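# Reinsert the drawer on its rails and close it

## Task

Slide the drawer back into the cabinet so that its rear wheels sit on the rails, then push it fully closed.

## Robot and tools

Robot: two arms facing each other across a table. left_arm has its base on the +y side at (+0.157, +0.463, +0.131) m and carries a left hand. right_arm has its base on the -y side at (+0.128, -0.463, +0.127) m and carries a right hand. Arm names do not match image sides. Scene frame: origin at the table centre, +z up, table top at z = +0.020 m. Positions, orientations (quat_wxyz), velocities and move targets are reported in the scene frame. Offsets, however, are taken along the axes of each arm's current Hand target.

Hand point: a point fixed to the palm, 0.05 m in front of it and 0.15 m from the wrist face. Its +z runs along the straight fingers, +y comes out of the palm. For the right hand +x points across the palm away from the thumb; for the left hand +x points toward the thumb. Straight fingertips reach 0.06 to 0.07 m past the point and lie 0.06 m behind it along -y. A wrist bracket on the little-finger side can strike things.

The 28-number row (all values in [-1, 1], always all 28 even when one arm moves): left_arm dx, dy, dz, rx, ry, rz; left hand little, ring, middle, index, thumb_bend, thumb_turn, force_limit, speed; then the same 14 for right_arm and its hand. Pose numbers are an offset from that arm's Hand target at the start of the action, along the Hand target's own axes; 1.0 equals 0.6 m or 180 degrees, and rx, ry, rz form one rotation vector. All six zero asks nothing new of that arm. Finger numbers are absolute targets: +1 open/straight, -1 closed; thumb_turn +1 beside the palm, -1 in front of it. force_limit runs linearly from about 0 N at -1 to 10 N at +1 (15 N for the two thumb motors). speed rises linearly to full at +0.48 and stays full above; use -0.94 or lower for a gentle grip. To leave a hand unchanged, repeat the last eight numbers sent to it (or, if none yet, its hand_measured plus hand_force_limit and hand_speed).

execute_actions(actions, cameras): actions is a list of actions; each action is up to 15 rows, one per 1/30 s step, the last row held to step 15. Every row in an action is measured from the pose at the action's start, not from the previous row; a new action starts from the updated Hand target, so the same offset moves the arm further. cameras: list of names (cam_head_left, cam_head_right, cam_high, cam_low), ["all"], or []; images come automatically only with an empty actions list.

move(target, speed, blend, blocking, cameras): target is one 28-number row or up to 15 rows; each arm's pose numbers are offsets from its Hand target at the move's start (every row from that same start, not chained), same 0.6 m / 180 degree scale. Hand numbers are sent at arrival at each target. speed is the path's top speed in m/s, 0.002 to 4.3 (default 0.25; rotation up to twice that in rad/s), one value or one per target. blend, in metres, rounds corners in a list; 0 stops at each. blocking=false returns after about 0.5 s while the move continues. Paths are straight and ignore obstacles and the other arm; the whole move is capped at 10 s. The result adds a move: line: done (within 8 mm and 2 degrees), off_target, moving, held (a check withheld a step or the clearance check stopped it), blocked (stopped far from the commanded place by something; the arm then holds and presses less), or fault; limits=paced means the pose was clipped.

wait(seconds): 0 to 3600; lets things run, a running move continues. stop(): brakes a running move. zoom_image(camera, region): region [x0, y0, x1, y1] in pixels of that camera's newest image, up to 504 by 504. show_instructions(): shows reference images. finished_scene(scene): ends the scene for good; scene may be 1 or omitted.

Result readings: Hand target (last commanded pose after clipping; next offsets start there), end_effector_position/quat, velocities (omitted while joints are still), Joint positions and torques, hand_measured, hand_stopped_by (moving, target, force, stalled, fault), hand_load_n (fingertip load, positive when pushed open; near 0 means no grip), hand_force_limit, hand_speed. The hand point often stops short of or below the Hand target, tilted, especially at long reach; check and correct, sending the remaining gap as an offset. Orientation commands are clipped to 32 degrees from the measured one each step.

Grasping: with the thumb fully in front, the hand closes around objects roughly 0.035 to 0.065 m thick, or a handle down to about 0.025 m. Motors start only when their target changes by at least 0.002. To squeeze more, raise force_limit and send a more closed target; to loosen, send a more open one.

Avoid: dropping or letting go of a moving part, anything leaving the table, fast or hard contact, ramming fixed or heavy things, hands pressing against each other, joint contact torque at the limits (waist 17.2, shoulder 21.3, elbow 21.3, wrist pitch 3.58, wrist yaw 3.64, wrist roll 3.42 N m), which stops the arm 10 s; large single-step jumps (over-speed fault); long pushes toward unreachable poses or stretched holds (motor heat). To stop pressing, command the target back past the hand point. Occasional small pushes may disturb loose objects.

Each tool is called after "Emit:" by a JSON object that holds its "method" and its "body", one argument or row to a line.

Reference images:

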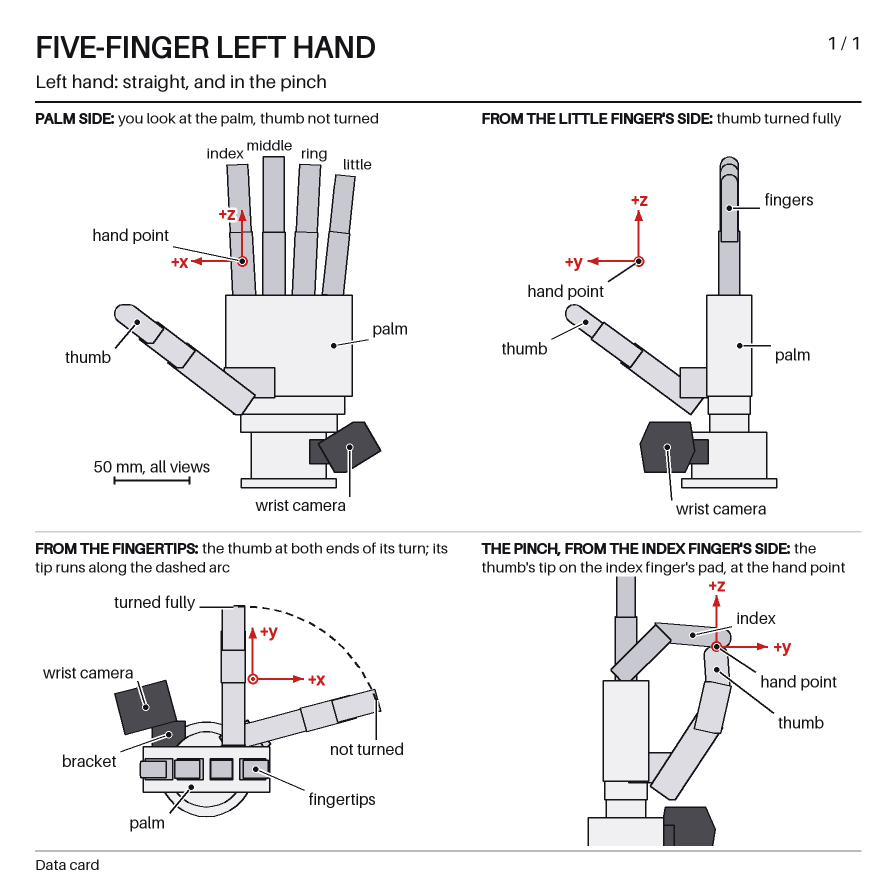

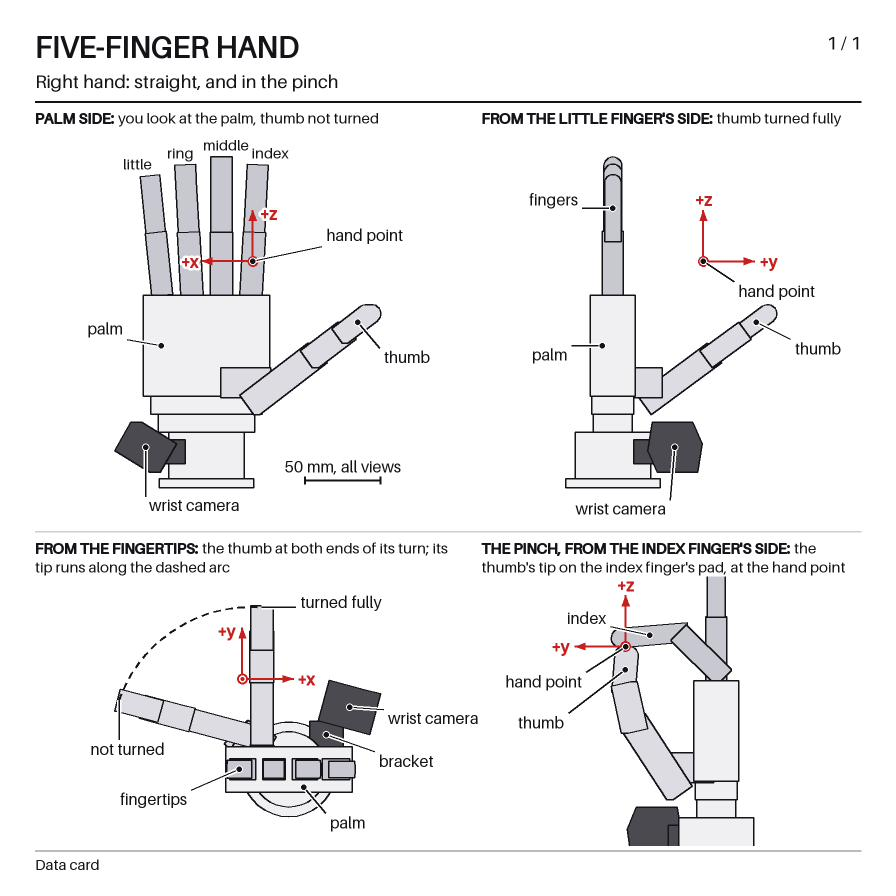

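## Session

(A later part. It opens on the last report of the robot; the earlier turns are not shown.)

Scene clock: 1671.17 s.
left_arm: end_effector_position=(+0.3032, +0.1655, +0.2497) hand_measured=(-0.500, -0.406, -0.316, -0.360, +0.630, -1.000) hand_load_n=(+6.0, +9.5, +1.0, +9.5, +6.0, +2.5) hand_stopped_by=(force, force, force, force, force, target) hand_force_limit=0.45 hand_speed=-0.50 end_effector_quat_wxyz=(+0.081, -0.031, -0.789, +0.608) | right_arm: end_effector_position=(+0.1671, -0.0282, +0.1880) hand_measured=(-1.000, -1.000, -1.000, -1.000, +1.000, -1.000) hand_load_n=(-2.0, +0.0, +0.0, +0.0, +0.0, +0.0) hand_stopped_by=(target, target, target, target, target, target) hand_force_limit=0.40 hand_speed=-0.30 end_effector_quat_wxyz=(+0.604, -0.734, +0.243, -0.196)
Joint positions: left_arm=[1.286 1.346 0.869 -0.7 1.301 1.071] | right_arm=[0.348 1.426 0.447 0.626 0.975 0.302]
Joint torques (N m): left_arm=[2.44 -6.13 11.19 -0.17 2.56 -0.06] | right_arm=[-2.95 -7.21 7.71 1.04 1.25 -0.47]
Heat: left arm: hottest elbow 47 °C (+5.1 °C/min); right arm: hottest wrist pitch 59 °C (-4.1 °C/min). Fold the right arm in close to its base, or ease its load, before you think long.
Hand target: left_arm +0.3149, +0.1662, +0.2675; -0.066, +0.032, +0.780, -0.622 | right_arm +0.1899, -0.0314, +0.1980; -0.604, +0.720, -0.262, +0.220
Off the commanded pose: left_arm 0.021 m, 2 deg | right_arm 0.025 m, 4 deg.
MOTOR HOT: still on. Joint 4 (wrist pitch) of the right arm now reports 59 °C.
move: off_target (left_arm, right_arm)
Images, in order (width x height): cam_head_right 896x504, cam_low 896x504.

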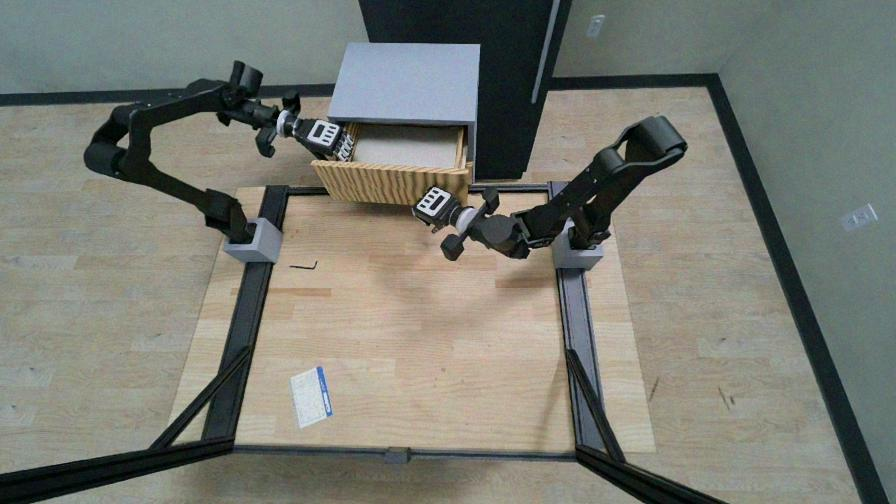

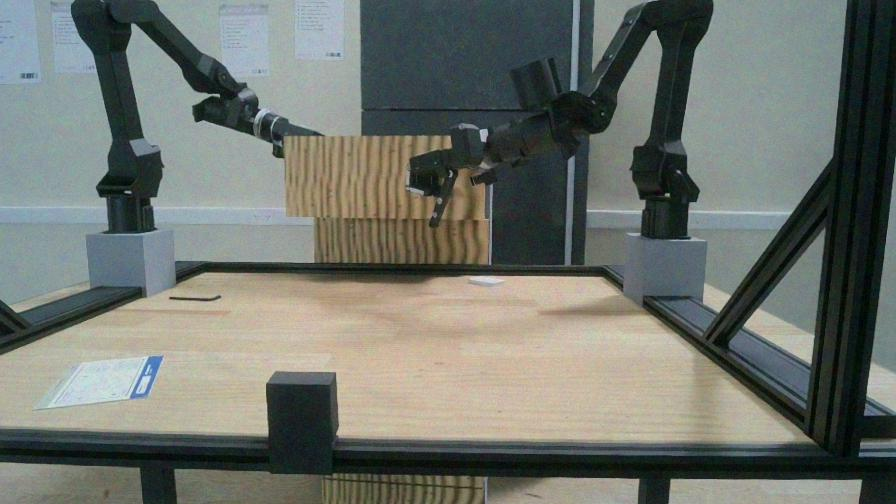

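Emit:
{"method": "move", "body": {
  "target": [-0.0165,-0.0055,-0.0022,0,0,0,-0.65,-0.65,-0.65,-0.65,-0.6,-1,0.45,-0.5,0.0281,-0.0107,0.0220,0,0,0,-1,-1,-1,-1,1.0,-1,0.4,-0.3],
  "speed": 0.03,
  "cameras": ["cam_low","cam_head_right"]
}}

Emit:
{"method": "zoom_image", "body": {
  "camera": "cam_head_right",
  "region": [290, 90, 510, 260]
}}

Emit:
{"method": "zoom_image", "body": {
  "camera": "cam_low",
  "region": [260, 100, 520, 260]
}}

Scene clock: 1677.30 s.
left_arm: end_effector_position=(+0.3155, +0.1640, +0.2529) hand_measured=(-0.500, -0.406, -0.316, -0.358, +0.628, -1.000) hand_load_n=(+3.0, +9.0, +2.0, +12.0, +5.0, +2.5) hand_stopped_by=(force, force, force, force, force, target) hand_force_limit=0.45 hand_speed=-0.50 end_effector_quat_wxyz=(-0.076, +0.035, +0.789, -0.608) | right_arm: end_effector_position=(+0.1855, -0.0235, +0.1971) hand_measured=(-1.000, -1.000, -1.000, -1.000, +1.000, -1.000) hand_load_n=(-2.5, +0.0, +0.0, +0.0, +0.0, +0.0) hand_stopped_by=(target, target, target, target, target, target) hand_force_limit=0.40 hand_speed=-0.30 end_effector_quat_wxyz=(+0.605, -0.733, +0.242, -0.194)
Joint positions: left_arm=[1.293 1.39 0.922 -0.723 1.301 1.099] | right_arm=[0.263 1.387 0.446 0.631 0.889 0.253]
Joint torques (N m): left_arm=[2.52 -6.44 10.79 -0.36 2.68 -0.09] | right_arm=[-3.39 -6.93 5.75 2.17 1.2 -0.47]
Heat: left arm: hottest elbow 49 °C (+7.1 °C/min); right arm: hottest wrist pitch 60 °C (-3.0 °C/min). Fold the right arm in close to its base, or ease its load, before you think long.
Hand target: left_arm +0.3250, +0.1654, +0.2703; -0.066, +0.032, +0.780, -0.622 | right_arm +0.2118, -0.0313, +0.2022; -0.604, +0.720, -0.262, +0.220
Off the commanded pose: left_arm 0.020 m, 2 deg | right_arm 0.028 m, 4 deg.
MOTOR HOT: still on. Joint 4 (wrist pitch) of the right arm now reports 60 °C.
move: off_target (left_arm, right_arm)
Images, in order (width x height): cam_head_right 896x504, cam_low 896x504.

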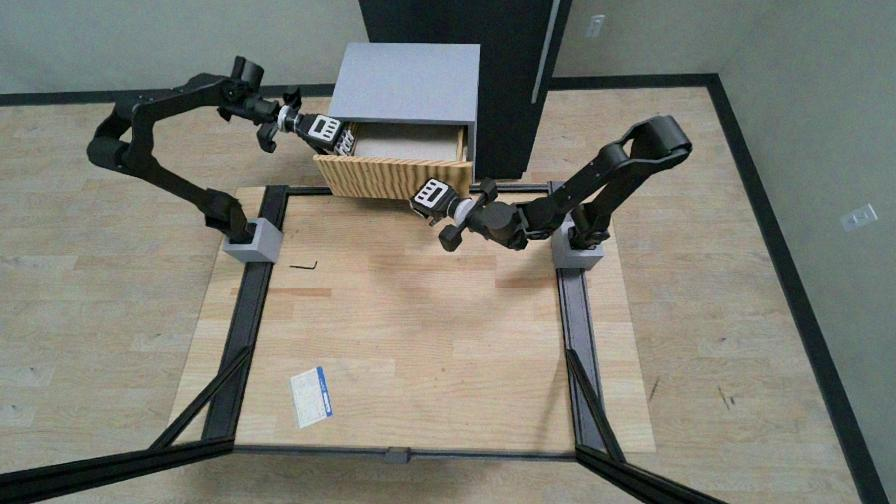

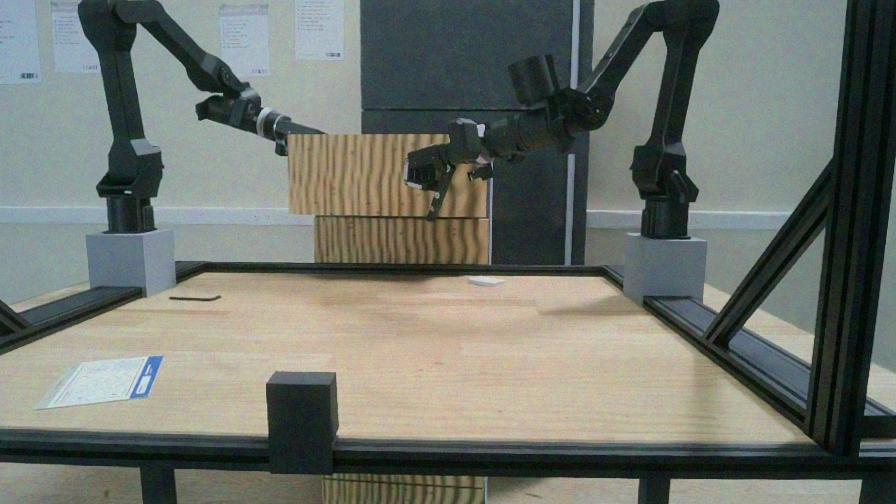

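Scaled by 2.291 from the camera's image (finer frame: 1280x720).

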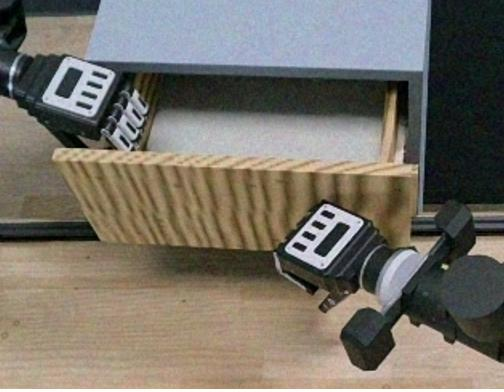

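Scaled by 1.938 from the camera's image (finer frame: 1280x720).

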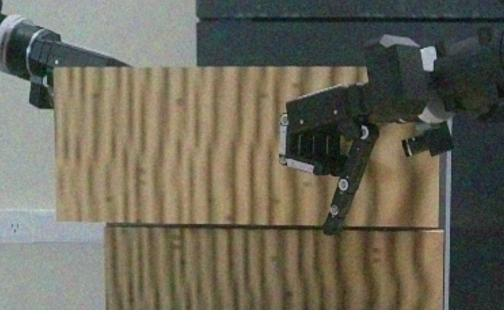

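Emit:
{"method": "execute_actions", "body": {
  "actions": [
    [[0,0,0,0,0,0,0.0,0.0,0.0,0.0,1.0,-1,0.4,-0.6,0,0,0,0,0,0,-1,-1,-1,-1,1.0,-1,0.4,-0.3]],
    [[0,0,0,0,0,0,0.0,0.0,0.0,0.0,1.0,-1,0.4,-0.6,0,0,0,0,0,0,-1,-1,-1,-1,1.0,-1,0.4,-0.3]]
  ],
  "cameras": ["cam_low","cam_head_right"]
}}

Emit:
{"method": "zoom_image", "body": {
  "camera": "cam_head_right",
  "region": [290, 90, 510, 260]
}}

Emit:
{"method": "zoom_image", "body": {
  "camera": "cam_low",
  "region": [260, 100, 520, 260]
}}

Scene clock: 1697.37 s.
left_arm: end_effector_position=(+0.3213, +0.1669, +0.2630) hand_measured=(+0.000, +0.000, +0.000, +0.000, +1.000, -1.000) hand_load_n=(+0.0, +0.0, +0.0, +0.0, +0.0, +0.0) hand_stopped_by=(target, target, target, target, target, target) hand_force_limit=0.40 hand_speed=-0.60 end_effector_quat_wxyz=(+0.075, -0.022, -0.784, +0.616) | right_arm: end_effector_position=(+0.2018, -0.0272, +0.1979) hand_measured=(-1.000, -1.000, -1.000, -1.000, +1.000, -1.000) hand_load_n=(-0.5, +0.0, +0.0, +0.0, +0.0, +0.0) hand_stopped_by=(target, target, target, target, target, target) hand_force_limit=0.40 hand_speed=-0.30 end_effector_quat_wxyz=(+0.602, -0.728, +0.254, -0.209)
Joint positions: left_arm=[1.322 1.39 0.942 -0.749 1.322 1.092] | right_arm=[0.233 1.386 0.444 0.634 0.901 0.245]
Joint torques (N m): left_arm=[0.08 -5.99 9.03 0.38 1.9 0.12] | right_arm=[-1.14 -6.72 5.94 2.21 0.71 -0.24]
Heat: left arm: hottest elbow 53 °C (+12.1 °C/min); right arm: hottest wrist pitch 62 °C (+0.0 °C/min). Fold the left arm in close to its base, or ease its load, before you think long. Fold the right arm in close to its base, or ease its load, before you think long.
Hand target: left_arm +0.3250, +0.1654, +0.2704; -0.066, +0.032, +0.780, -0.622 | right_arm +0.2118, -0.0314, +0.2021; -0.604, +0.720, -0.262, +0.220
Off the commanded pose: left_arm 0.008 m, 2 deg | right_arm 0.012 m, 2 deg.
MOTOR HOT: joint 3 (elbow) of the left arm now reports 53 °C; the controller stops that arm at 95 °C. To cool a motor, set the load down, stop pushing, or move to a pose that needs little force.
MOTOR HOT: still on. Joint 4 (wrist pitch) of the right arm now reports 62 °C.
Images, in order (width x height): cam_head_right 896x504, cam_low 896x504.

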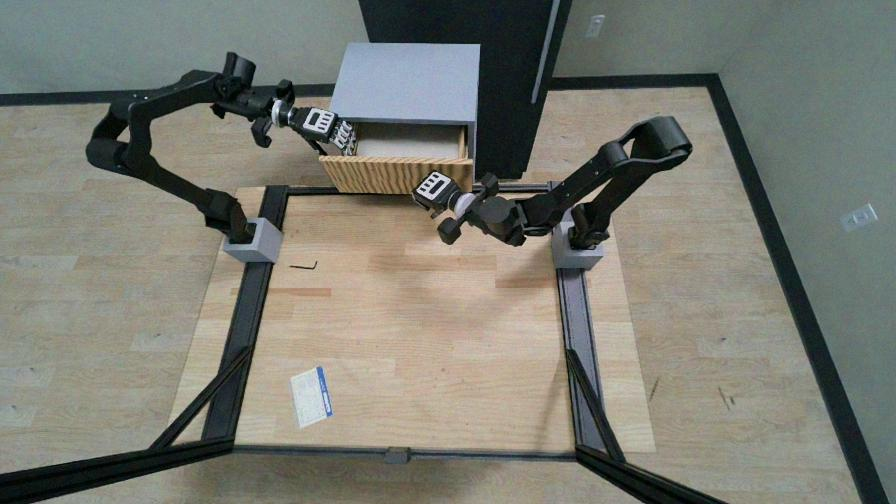

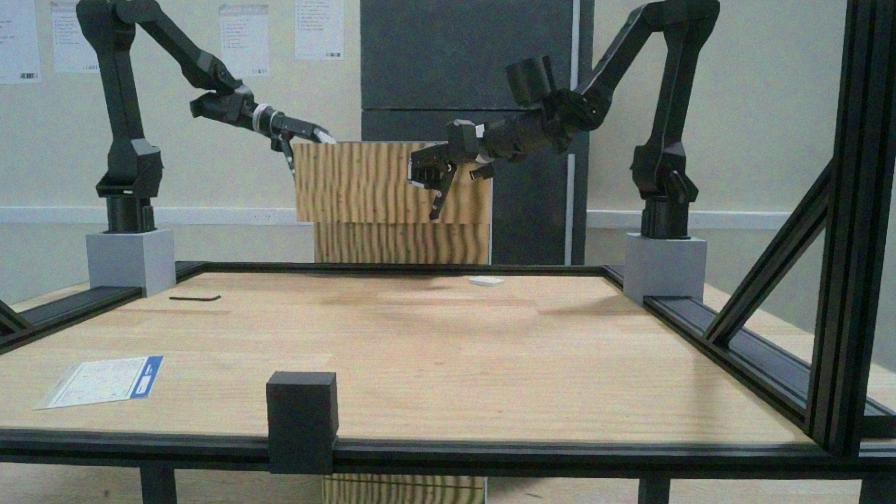

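Scaled by 2.291 from the camera's image (finer frame: 1280x720).

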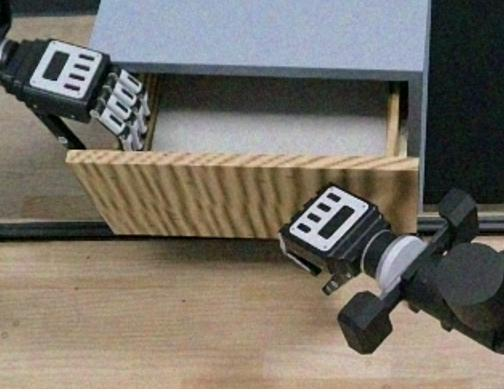

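Scaled by 1.938 from the camera's image (finer frame: 1280x720).

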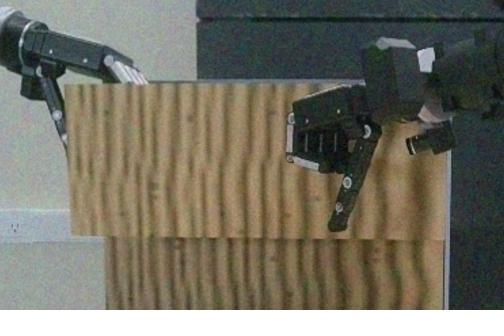

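Emit:
{"method": "move", "body": {
  "target": [
    [0.0105,-0.1624,-0.0365,0,0,0,0.0,0.0,0.0,0.0,1.0,-1,0.4,-0.6,0,0,0,0,0,0,-1,-1,-1,-1,1.0,-1,0.4,-0.3],
    [0.0885,-0.1485,-0.2299,0,0,0,0.0,0.0,0.0,0.0,1.0,-1,0.4,-0.6,0,0,0,0,0,0,-1,-1,-1,-1,1.0,-1,0.4,-0.3]
  ],
  "speed": 0.15,
  "blend": [0.03, 0],
  "cameras": ["cam_low","cam_head_right"]
}}

Emit:
{"method": "zoom_image", "body": {
  "camera": "cam_head_right",
  "region": [290, 90, 510, 260]
}}

Emit:
{"method": "zoom_image", "body": {
  "camera": "cam_low",
  "region": [260, 100, 520, 260]
}}

Scene clock: 1708.93 s.
left_arm: end_effector_position=(+0.2948, +0.2842, +0.3865) hand_measured=(+0.000, +0.000, +0.000, +0.000, +1.000, -1.000) hand_load_n=(+0.0, +0.0, +0.0, +0.0, +0.0, +0.5) hand_stopped_by=(target, target, target, target, target, target) hand_force_limit=0.40 hand_speed=-0.60 end_effector_quat_wxyz=(-0.166, +0.079, -0.874, +0.450) | right_arm: end_effector_position=(+0.2018, -0.0272, +0.1979) hand_measured=(-1.000, -1.000, -1.000, -1.000, +1.000, -1.000) hand_load_n=(-0.5, +0.0, +0.0, +0.0, +0.0, +0.0) hand_stopped_by=(target, target, target, target, target, target) hand_force_limit=0.40 hand_speed=-0.30 end_effector_quat_wxyz=(+0.602, -0.728, +0.254, -0.209)
Joint positions: left_arm=[1.525 0.948 1.568 -1.565 0.842 1.065] | right_arm=[0.233 1.386 0.444 0.634 0.901 0.245]
Joint torques (N m): left_arm=[-0.31 -0.34 7.47 1.05 0.83 -0.08] | right_arm=[-1.14 -6.72 5.92 2.2 0.71 -0.24]
Heat: left arm: hottest elbow 51 °C (+9.0 °C/min); right arm: hottest wrist pitch 62 °C (+1.0 °C/min). Fold the left arm in close to its base, or ease its load, before you think long. Fold the right arm in close to its base, or ease its load, before you think long.
Hand target: left_arm +0.2950, +0.2855, +0.3907; -0.034, +0.017, +0.798, -0.602 | right_arm +0.2118, -0.0314, +0.2021; -0.604, +0.720, -0.262, +0.220
Off the commanded pose: left_arm 0.004 m, 37 deg; orientation clipped | right_arm 0.012 m, 2 deg.
MOTOR HOT: still on. Joint 3 (elbow) of the left arm now reports 51 °C.
MOTOR HOT: still on. Joint 4 (wrist pitch) of the right arm now reports 62 °C.
joint sent to its limit (left arm) — joint 4 (wrist pitch), lower limit. The joint targets are off in orientation, not in position.
move: off_target (left_arm); limits=paced
Images, in order (width x height): cam_head_right 896x504, cam_low 896x504.

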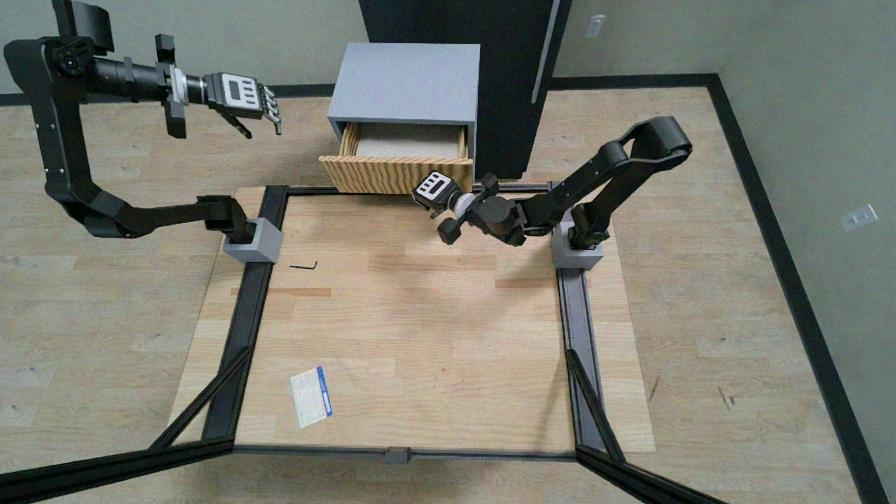

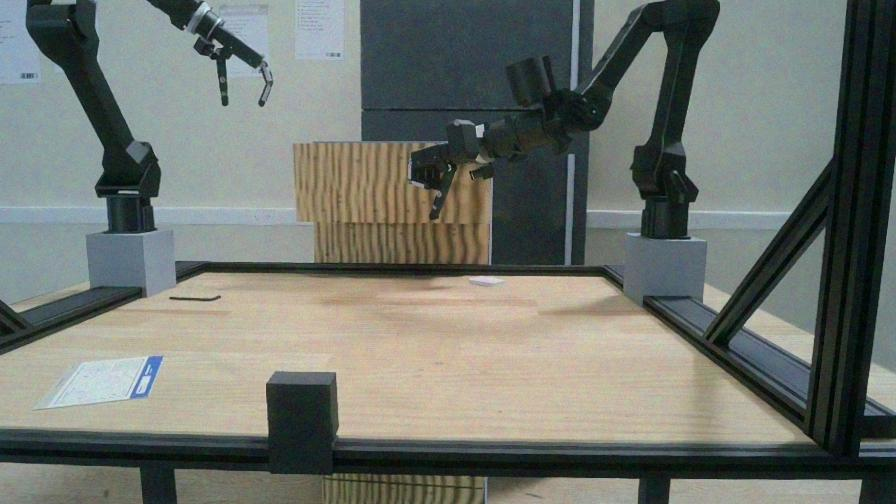

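Scaled by 2.291 from the camera's image (finer frame: 1280x720).

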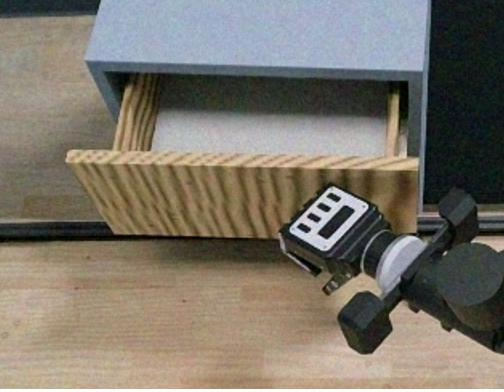

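Scaled by 1.938 from the camera's image (finer frame: 1280x720).

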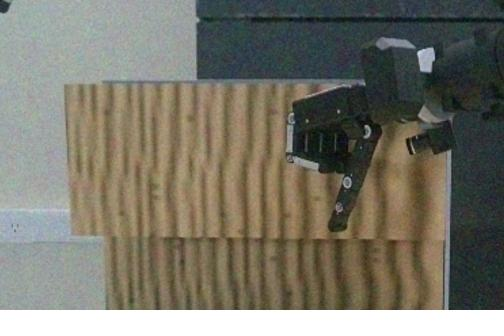

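Emit:
{"method": "move", "body": {
  "target": [
    [0.1922,-0.0430,0.2358,0.0351,-0.2402,-0.0447,-1,-1,-1,-1,1.0,-1,0.4,-0.3,0,0,0,0,0,0,-1,-1,-1,-1,1.0,-1,0.4,-0.3],
    [0.1748,0.2272,0.4177,0.0351,-0.2402,-0.0447,-1,-1,-1,-1,1.0,-1,0.4,-0.3,0,0,0,0,0,0,-1,-1,-1,-1,1.0,-1,0.4,-0.3]
  ],
  "speed": 0.15,
  "blend": [0.02, 0],
  "cameras": ["all"]
}}

Scene clock: 1726.33 s.
left_arm: end_effector_position=(+0.1677, +0.0878, +0.1985) hand_measured=(-1.000, -1.000, -1.000, -1.000, +1.000, -1.000) hand_load_n=(+0.0, +0.0, +0.0, +0.0, +0.0, +0.0) hand_stopped_by=(target, target, target, target, target, target) hand_force_limit=0.40 hand_speed=-0.30 end_effector_quat_wxyz=(-0.217, +0.266, -0.718, +0.606) | right_arm: end_effector_position=(+0.2018, -0.0272, +0.1979) hand_measured=(-1.000, -1.000, -1.000, -1.000, +1.000, -1.000) hand_load_n=(+0.0, +0.0, +0.0, +0.0, +0.0, +0.0) hand_stopped_by=(target, target, target, target, target, target) hand_force_limit=0.40 hand_speed=-0.30 end_effector_quat_wxyz=(+0.602, -0.728, +0.254, -0.209)
Joint positions: left_arm=[-0.671 1.283 0.447 0.138 -1.301 -0.69] | right_arm=[0.233 1.386 0.444 0.634 0.901 0.245]
Joint torques (N m): left_arm=[0.27 -4.24 5.16 1.7 -0.84 0.16] | right_arm=[-1.13 -6.73 5.92 2.21 0.71 -0.24]
Heat: left arm: hottest elbow 47 °C (+1.0 °C/min); right arm: hottest wrist pitch 63 °C (+3.0 °C/min). Fold the right arm in close to its base, or ease its load, before you think long.
Hand target: left_arm +0.1699, +0.0897, +0.1947; +0.220, -0.262, +0.720, -0.604 | right_arm +0.2118, -0.0314, +0.2021; -0.604, +0.720, -0.262, +0.220
Off the commanded pose: left_arm 0.005 m, 1 deg | right_arm 0.012 m, 2 deg.
MOTOR HOT: still on. Joint 4 (wrist pitch) of the right arm now reports 63 °C.
MOTOR HOT: cleared for the motors of the left arm.
move: done

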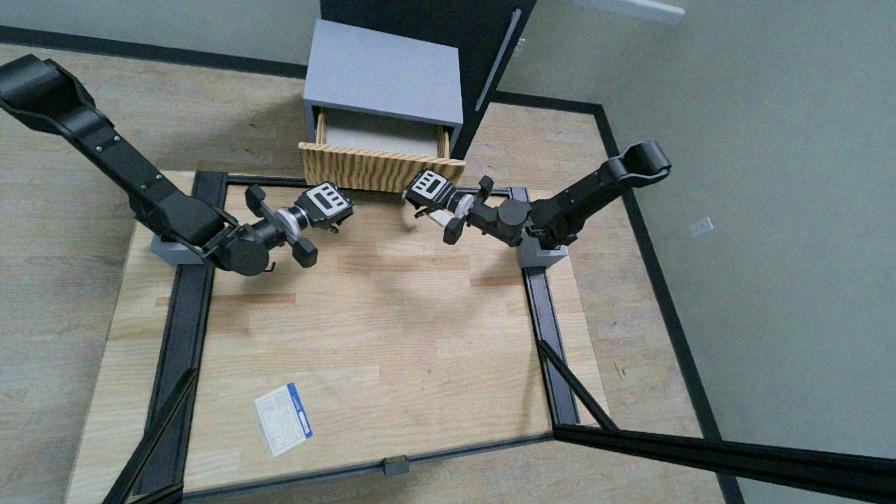

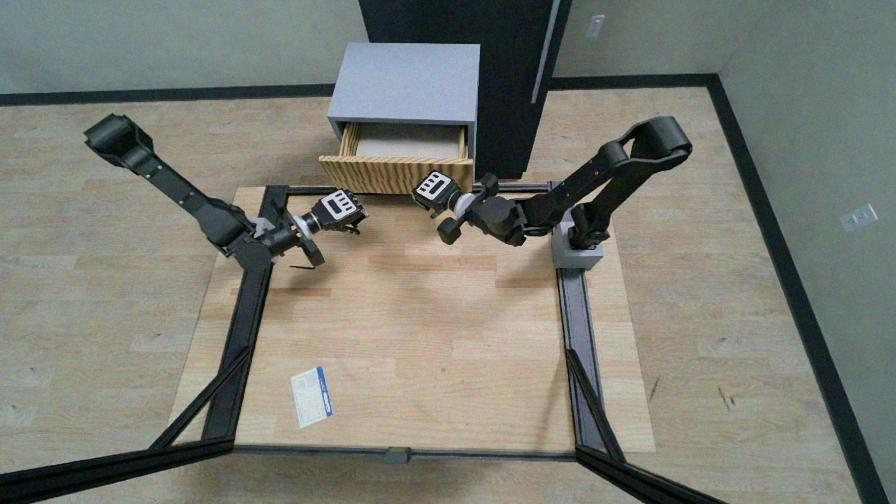

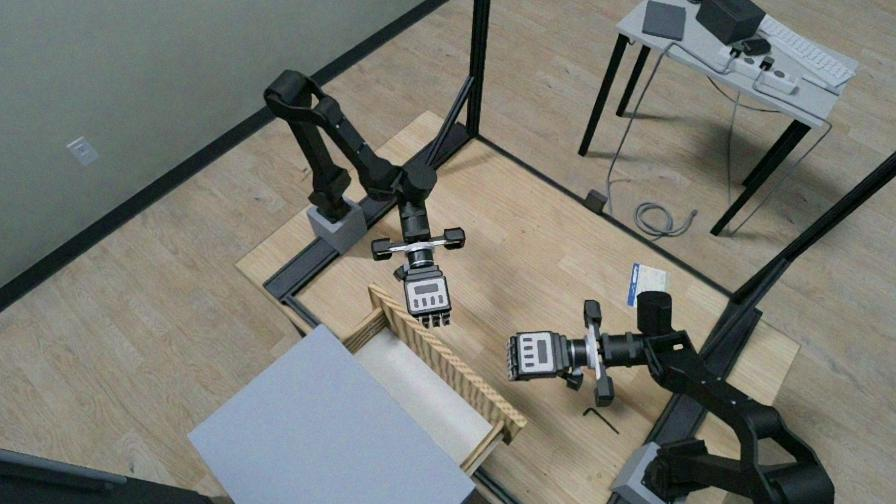

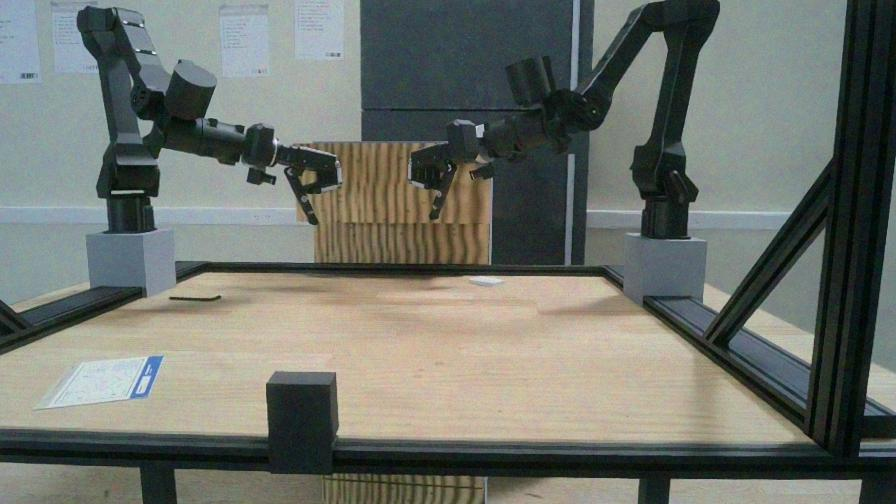

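Emit:
{"method": "move", "body": {
  "target": [
    [-0.0562,-0.0082,0.0464,0,0,0,-1,-1,-1,-1,1.0,-1,0.4,-0.3,0,0,0,0,0,0,-1,-1,-1,-1,1.0,-1,0.4,-0.3],
    [-0.1182,-0.0248,0.1028,0,0,0,-1,-1,-1,-1,1.0,-1,0.4,-0.3,0.0542,-0.0133,0.0372,0,0,0,-1,-1,-1,-1,1.0,-1,0.4,-0.3]
  ],
  "speed": 0.04,
  "blend": [0.002, 0],
  "cameras": ["cam_low","cam_head_right"]
}}

Emit:
{"method": "zoom_image", "body": {
  "camera": "cam_head_right",
  "region": [290, 90, 510, 260]
}}

Emit:
{"method": "zoom_image", "body": {
  "camera": "cam_low",
  "region": [260, 100, 520, 260]
}}

Scene clock: 1739.67 s.
left_arm: end_effector_position=(+0.2636, +0.0847, +0.1988) hand_measured=(-1.000, -1.000, -1.000, -1.000, +1.000, -1.000) hand_load_n=(+0.0, +0.0, +0.0, +0.0, +0.0, +0.0) hand_stopped_by=(target, target, target, target, target, target) hand_force_limit=0.40 hand_speed=-0.30 end_effector_quat_wxyz=(-0.219, +0.264, -0.721, +0.602) | right_arm: end_effector_position=(+0.2459, -0.0316, +0.2016) hand_measured=(-1.000, -1.000, -1.000, -1.000, +1.000, -1.000) hand_load_n=(+0.0, +0.0, +0.0, +0.0, +0.0, +0.0) hand_stopped_by=(target, target, target, target, target, target) hand_force_limit=0.40 hand_speed=-0.30 end_effector_quat_wxyz=(+0.600, -0.726, +0.258, -0.215)
Joint positions: left_arm=[-0.19 1.087 0.238 0.571 -0.862 -0.216] | right_arm=[0.054 1.336 0.413 0.665 0.743 0.174]
Joint torques (N m): left_arm=[0.22 -4.56 5.87 2.71 -0.18 0.15] | right_arm=[-0.97 -6.62 6.2 2.44 0.28 -0.23]
Heat: left arm: hottest wrist pitch 45 °C (+4.0 °C/min); right arm: hottest wrist pitch 64 °C (+4.0 °C/min). Fold the right arm in close to its base, or ease its load, before you think long.
Hand target: left_arm +0.2648, +0.0868, +0.1987; +0.220, -0.262, +0.720, -0.604 | right_arm +0.2519, -0.0343, +0.2062; -0.604, +0.720, -0.262, +0.220
Off the commanded pose: left_arm 0.003 m, 0 deg | right_arm 0.008 m, 1 deg.
MOTOR HOT: still on. Joint 4 (wrist pitch) of the right arm now reports 64 °C.
move: done
Images, in order (width x height): cam_head_right 896x504, cam_low 896x504.

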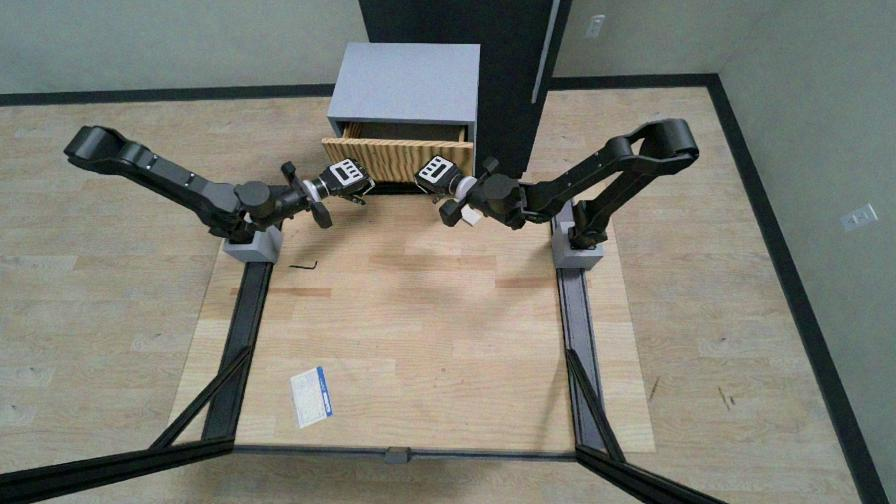

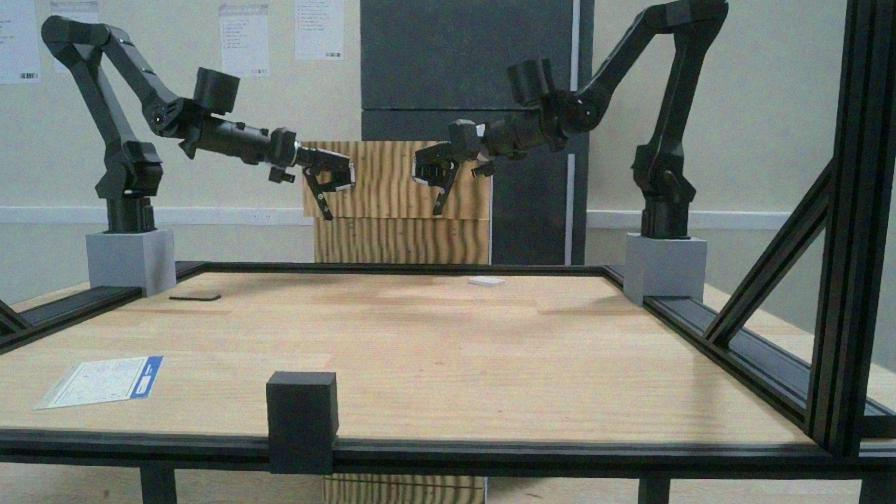

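Scaled by 2.291 from the camera's image (finer frame: 1280x720).

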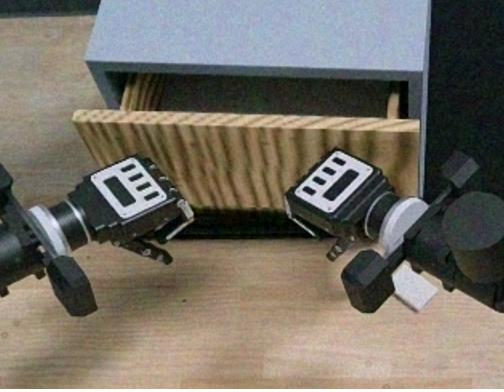

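Scaled by 1.938 from the camera's image (finer frame: 1280x720).

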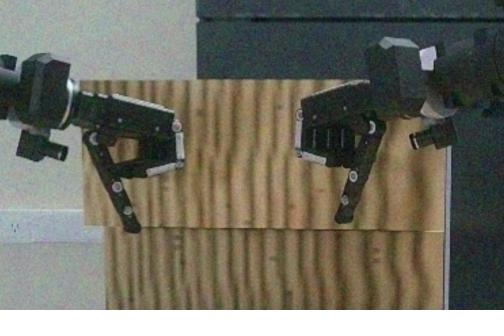

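Emit:
{"method": "move", "body": {
  "target": [-0.0484,-0.0080,0.0451,0,0,0,-1,-1,-1,-1,1.0,-1,0.4,-0.3,0.0535,-0.0070,0.0391,0,0,0,-1,-1,-1,-1,1.0,-1,0.4,-0.3],
  "speed": 0.04,
  "cameras": ["cam_low","cam_head_right"]
}}

Emit:
{"method": "zoom_image", "body": {
  "camera": "cam_head_right",
  "region": [290, 90, 510, 260]
}}

Emit:
{"method": "zoom_image", "body": {
  "camera": "cam_low",
  "region": [260, 100, 520, 260]
}}

Scene clock: 1750.73 s.
left_arm: end_effector_position=(+0.3038, +0.0817, +0.2031) hand_measured=(-1.000, -1.000, -1.000, -1.000, +1.000, -1.000) hand_load_n=(+0.0, +0.0, +0.0, +0.0, +0.0, +0.0) hand_stopped_by=(target, target, target, target, target, target) hand_force_limit=0.40 hand_speed=-0.30 end_effector_quat_wxyz=(-0.216, +0.266, -0.718, +0.606) | right_arm: end_effector_position=(+0.2847, -0.0332, +0.2020) hand_measured=(-1.000, -1.000, -1.000, -1.000, +1.000, -1.000) hand_load_n=(-0.5, +0.0, +0.0, +0.0, +0.0, +0.0) hand_stopped_by=(target, target, target, target, target, target) hand_force_limit=0.40 hand_speed=-0.30 end_effector_quat_wxyz=(+0.601, -0.727, +0.258, -0.212)
Joint positions: left_arm=[0.051 1.084 0.225 0.646 -0.628 -0.138] | right_arm=[-0.129 1.332 0.401 0.706 0.561 0.124]
Joint torques (N m): left_arm=[0.22 -3.04 6.07 3.05 -0.02 0.15] | right_arm=[-1.05 -6.31 6.49 2.71 0.27 -0.25]
Heat: left arm: hottest wrist pitch 51 °C (+11.0 °C/min); right arm: hottest wrist pitch 70 °C (+8.0 °C/min). Heating fast: the left arm's wrist pitch motor and the right arm's wrist pitch motor: a push or a pull is the cause, and it goes on while you think. Ease it with your next call, before anything else.
Hand target: left_arm +0.3048, +0.0844, +0.1988; +0.220, -0.262, +0.720, -0.604 | right_arm +0.2918, -0.0366, +0.2062; -0.604, +0.720, -0.262, +0.220
Off the commanded pose: left_arm 0.005 m, 1 deg | right_arm 0.009 m, 1 deg.
MOTOR HOT: joint 4 (wrist pitch) of the left arm now reports 51 °C; the controller stops that arm at 95 °C. To cool a motor, set the load down, stop pushing, or move to a pose that needs little force.
MOTOR HOT: still on. Joint 4 (wrist pitch) of the right arm now reports 70 °C.
move: off_target (right_arm)
Images, in order (width x height): cam_head_right 896x504, cam_low 896x504.

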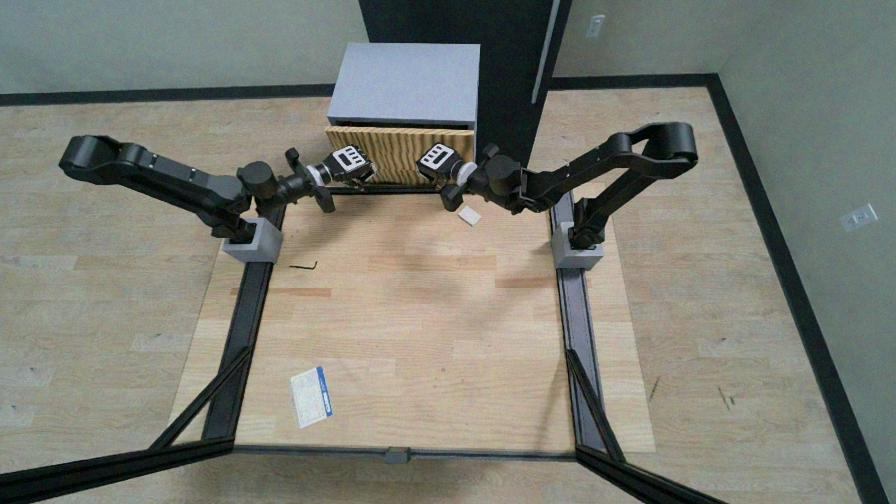

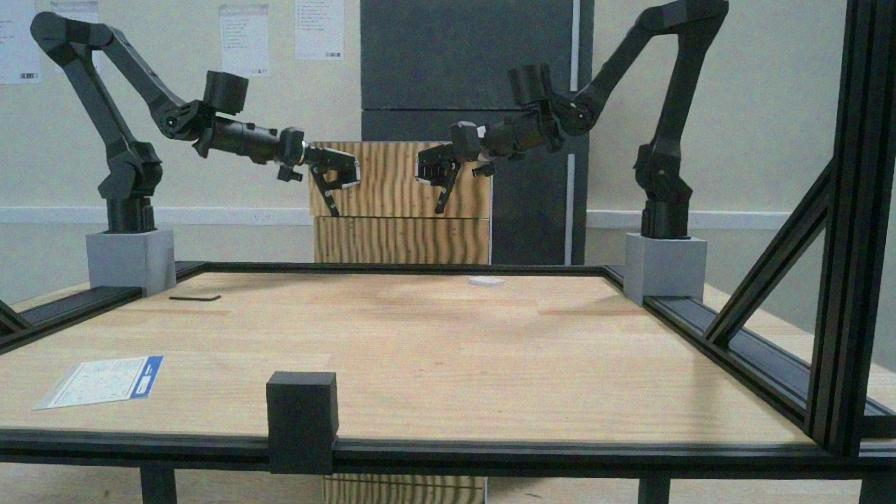

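Scaled by 2.291 from the camera's image (finer frame: 1280x720).

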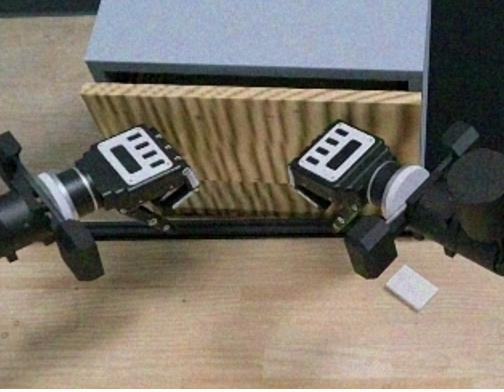

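Scaled by 1.938 from the camera's image (finer frame: 1280x720).

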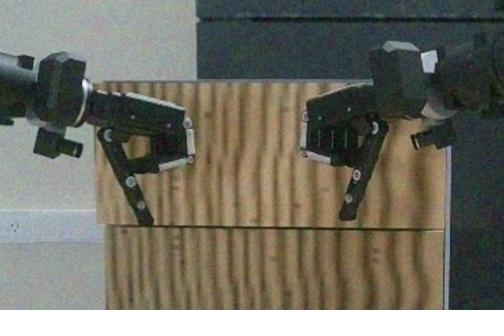

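Emit:
{"method": "move", "body": {
  "target": [-0.0351,-0.0060,0.0333,0,0,0,-1,-1,-1,-1,1.0,-1,0.4,-0.3,0.0388,-0.0052,0.0286,0,0,0,-1,-1,-1,-1,1.0,-1,0.4,-0.3],
  "speed": 0.025,
  "cameras": ["cam_low","cam_head_right"]
}}

Emit:
{"method": "zoom_image", "body": {
  "camera": "cam_head_right",
  "region": [310, 90, 490, 200]
}}

Emit:
{"method": "zoom_image", "body": {
  "camera": "cam_low",
  "region": [290, 120, 510, 260]
}}

Scene clock: 1755.80 s.
left_arm: end_effector_position=(+0.3324, +0.0829, +0.1981) hand_measured=(-1.000, -1.000, -1.000, -1.000, +1.000, -1.000) hand_load_n=(+0.0, +0.0, +0.0, +0.0, +0.0, +0.0) hand_stopped_by=(target, target, target, target, target, target) hand_force_limit=0.40 hand_speed=-0.30 end_effector_quat_wxyz=(-0.217, +0.264, -0.721, +0.603) | right_arm: end_effector_position=(+0.3106, -0.0357, +0.2045) hand_measured=(-1.000, -1.000, -1.000, -1.000, +1.000, -1.000) hand_load_n=(-1.0, +0.0, +0.0, +0.0, +0.0, +0.0) hand_stopped_by=(target, target, target, target, target, target) hand_force_limit=0.40 hand_speed=-0.30 end_effector_quat_wxyz=(+0.604, -0.725, +0.257, -0.208)
Joint positions: left_arm=[0.219 1.128 0.225 0.701 -0.462 -0.096] | right_arm=[-0.258 1.334 0.401 0.729 0.427 0.095]
Joint torques (N m): left_arm=[0.23 -2.82 7.53 3.21 0.04 0.15] | right_arm=[-1.37 -4.33 7.68 2.86 0.32 -0.27]
Heat: left arm: hottest wrist pitch 52 °C (+12.0 °C/min); right arm: hottest wrist pitch 71 °C (+9.0 °C/min). Fold the left arm in close to its base, or ease its load, before you think long. Fold the right arm in close to its base, or ease its load, before you think long.
Hand target: left_arm +0.3339, +0.0823, +0.1988; +0.220, -0.262, +0.720, -0.604 | right_arm +0.3208, -0.0382, +0.2064; -0.604, +0.720, -0.262, +0.220
Off the commanded pose: left_arm 0.002 m, 0 deg | right_arm 0.011 m, 2 deg.
MOTOR HOT: still on. Joint 4 (wrist pitch) of the left arm now reports 52 °C.
MOTOR HOT: still on. Joint 4 (wrist pitch) of the right arm now reports 71 °C.
move: off_target (right_arm)
Images, in order (width x height): cam_head_right 896x504, cam_low 896x504.

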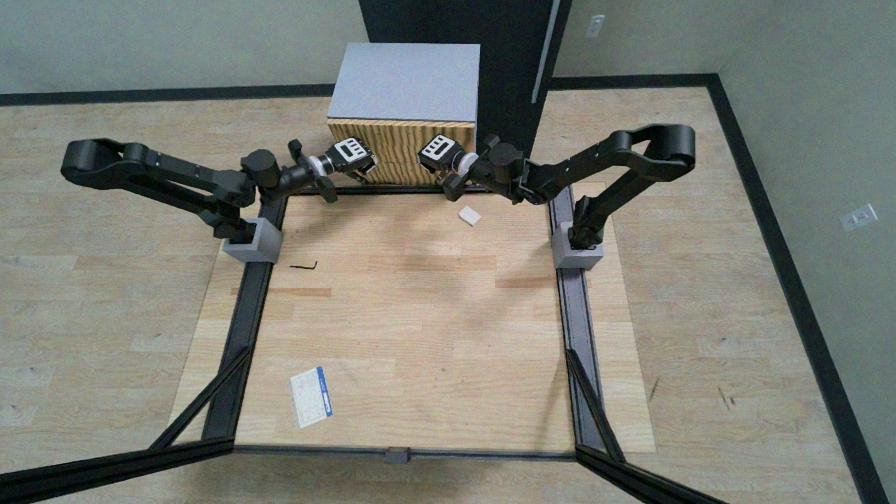

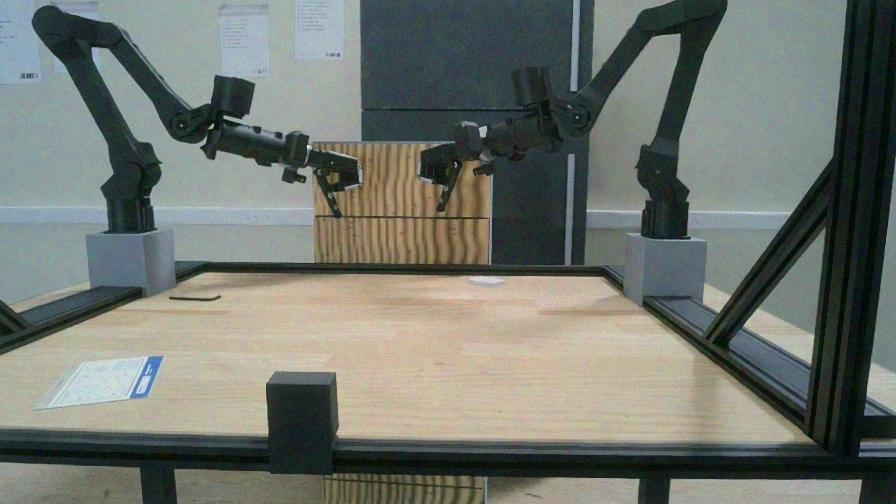

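Scaled by 2.800 from the camera's image (finer frame: 1280x720).

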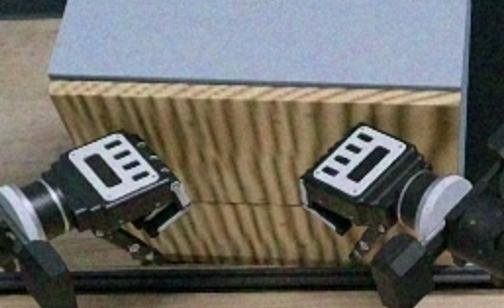

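Scaled by 2.291 from the camera's image (finer frame: 1280x720).

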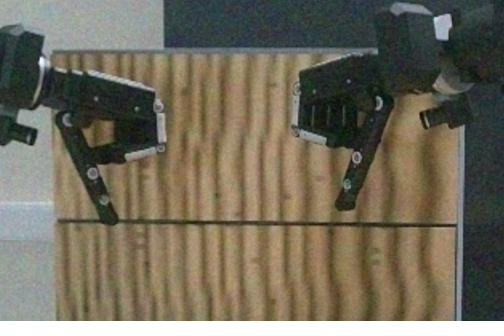

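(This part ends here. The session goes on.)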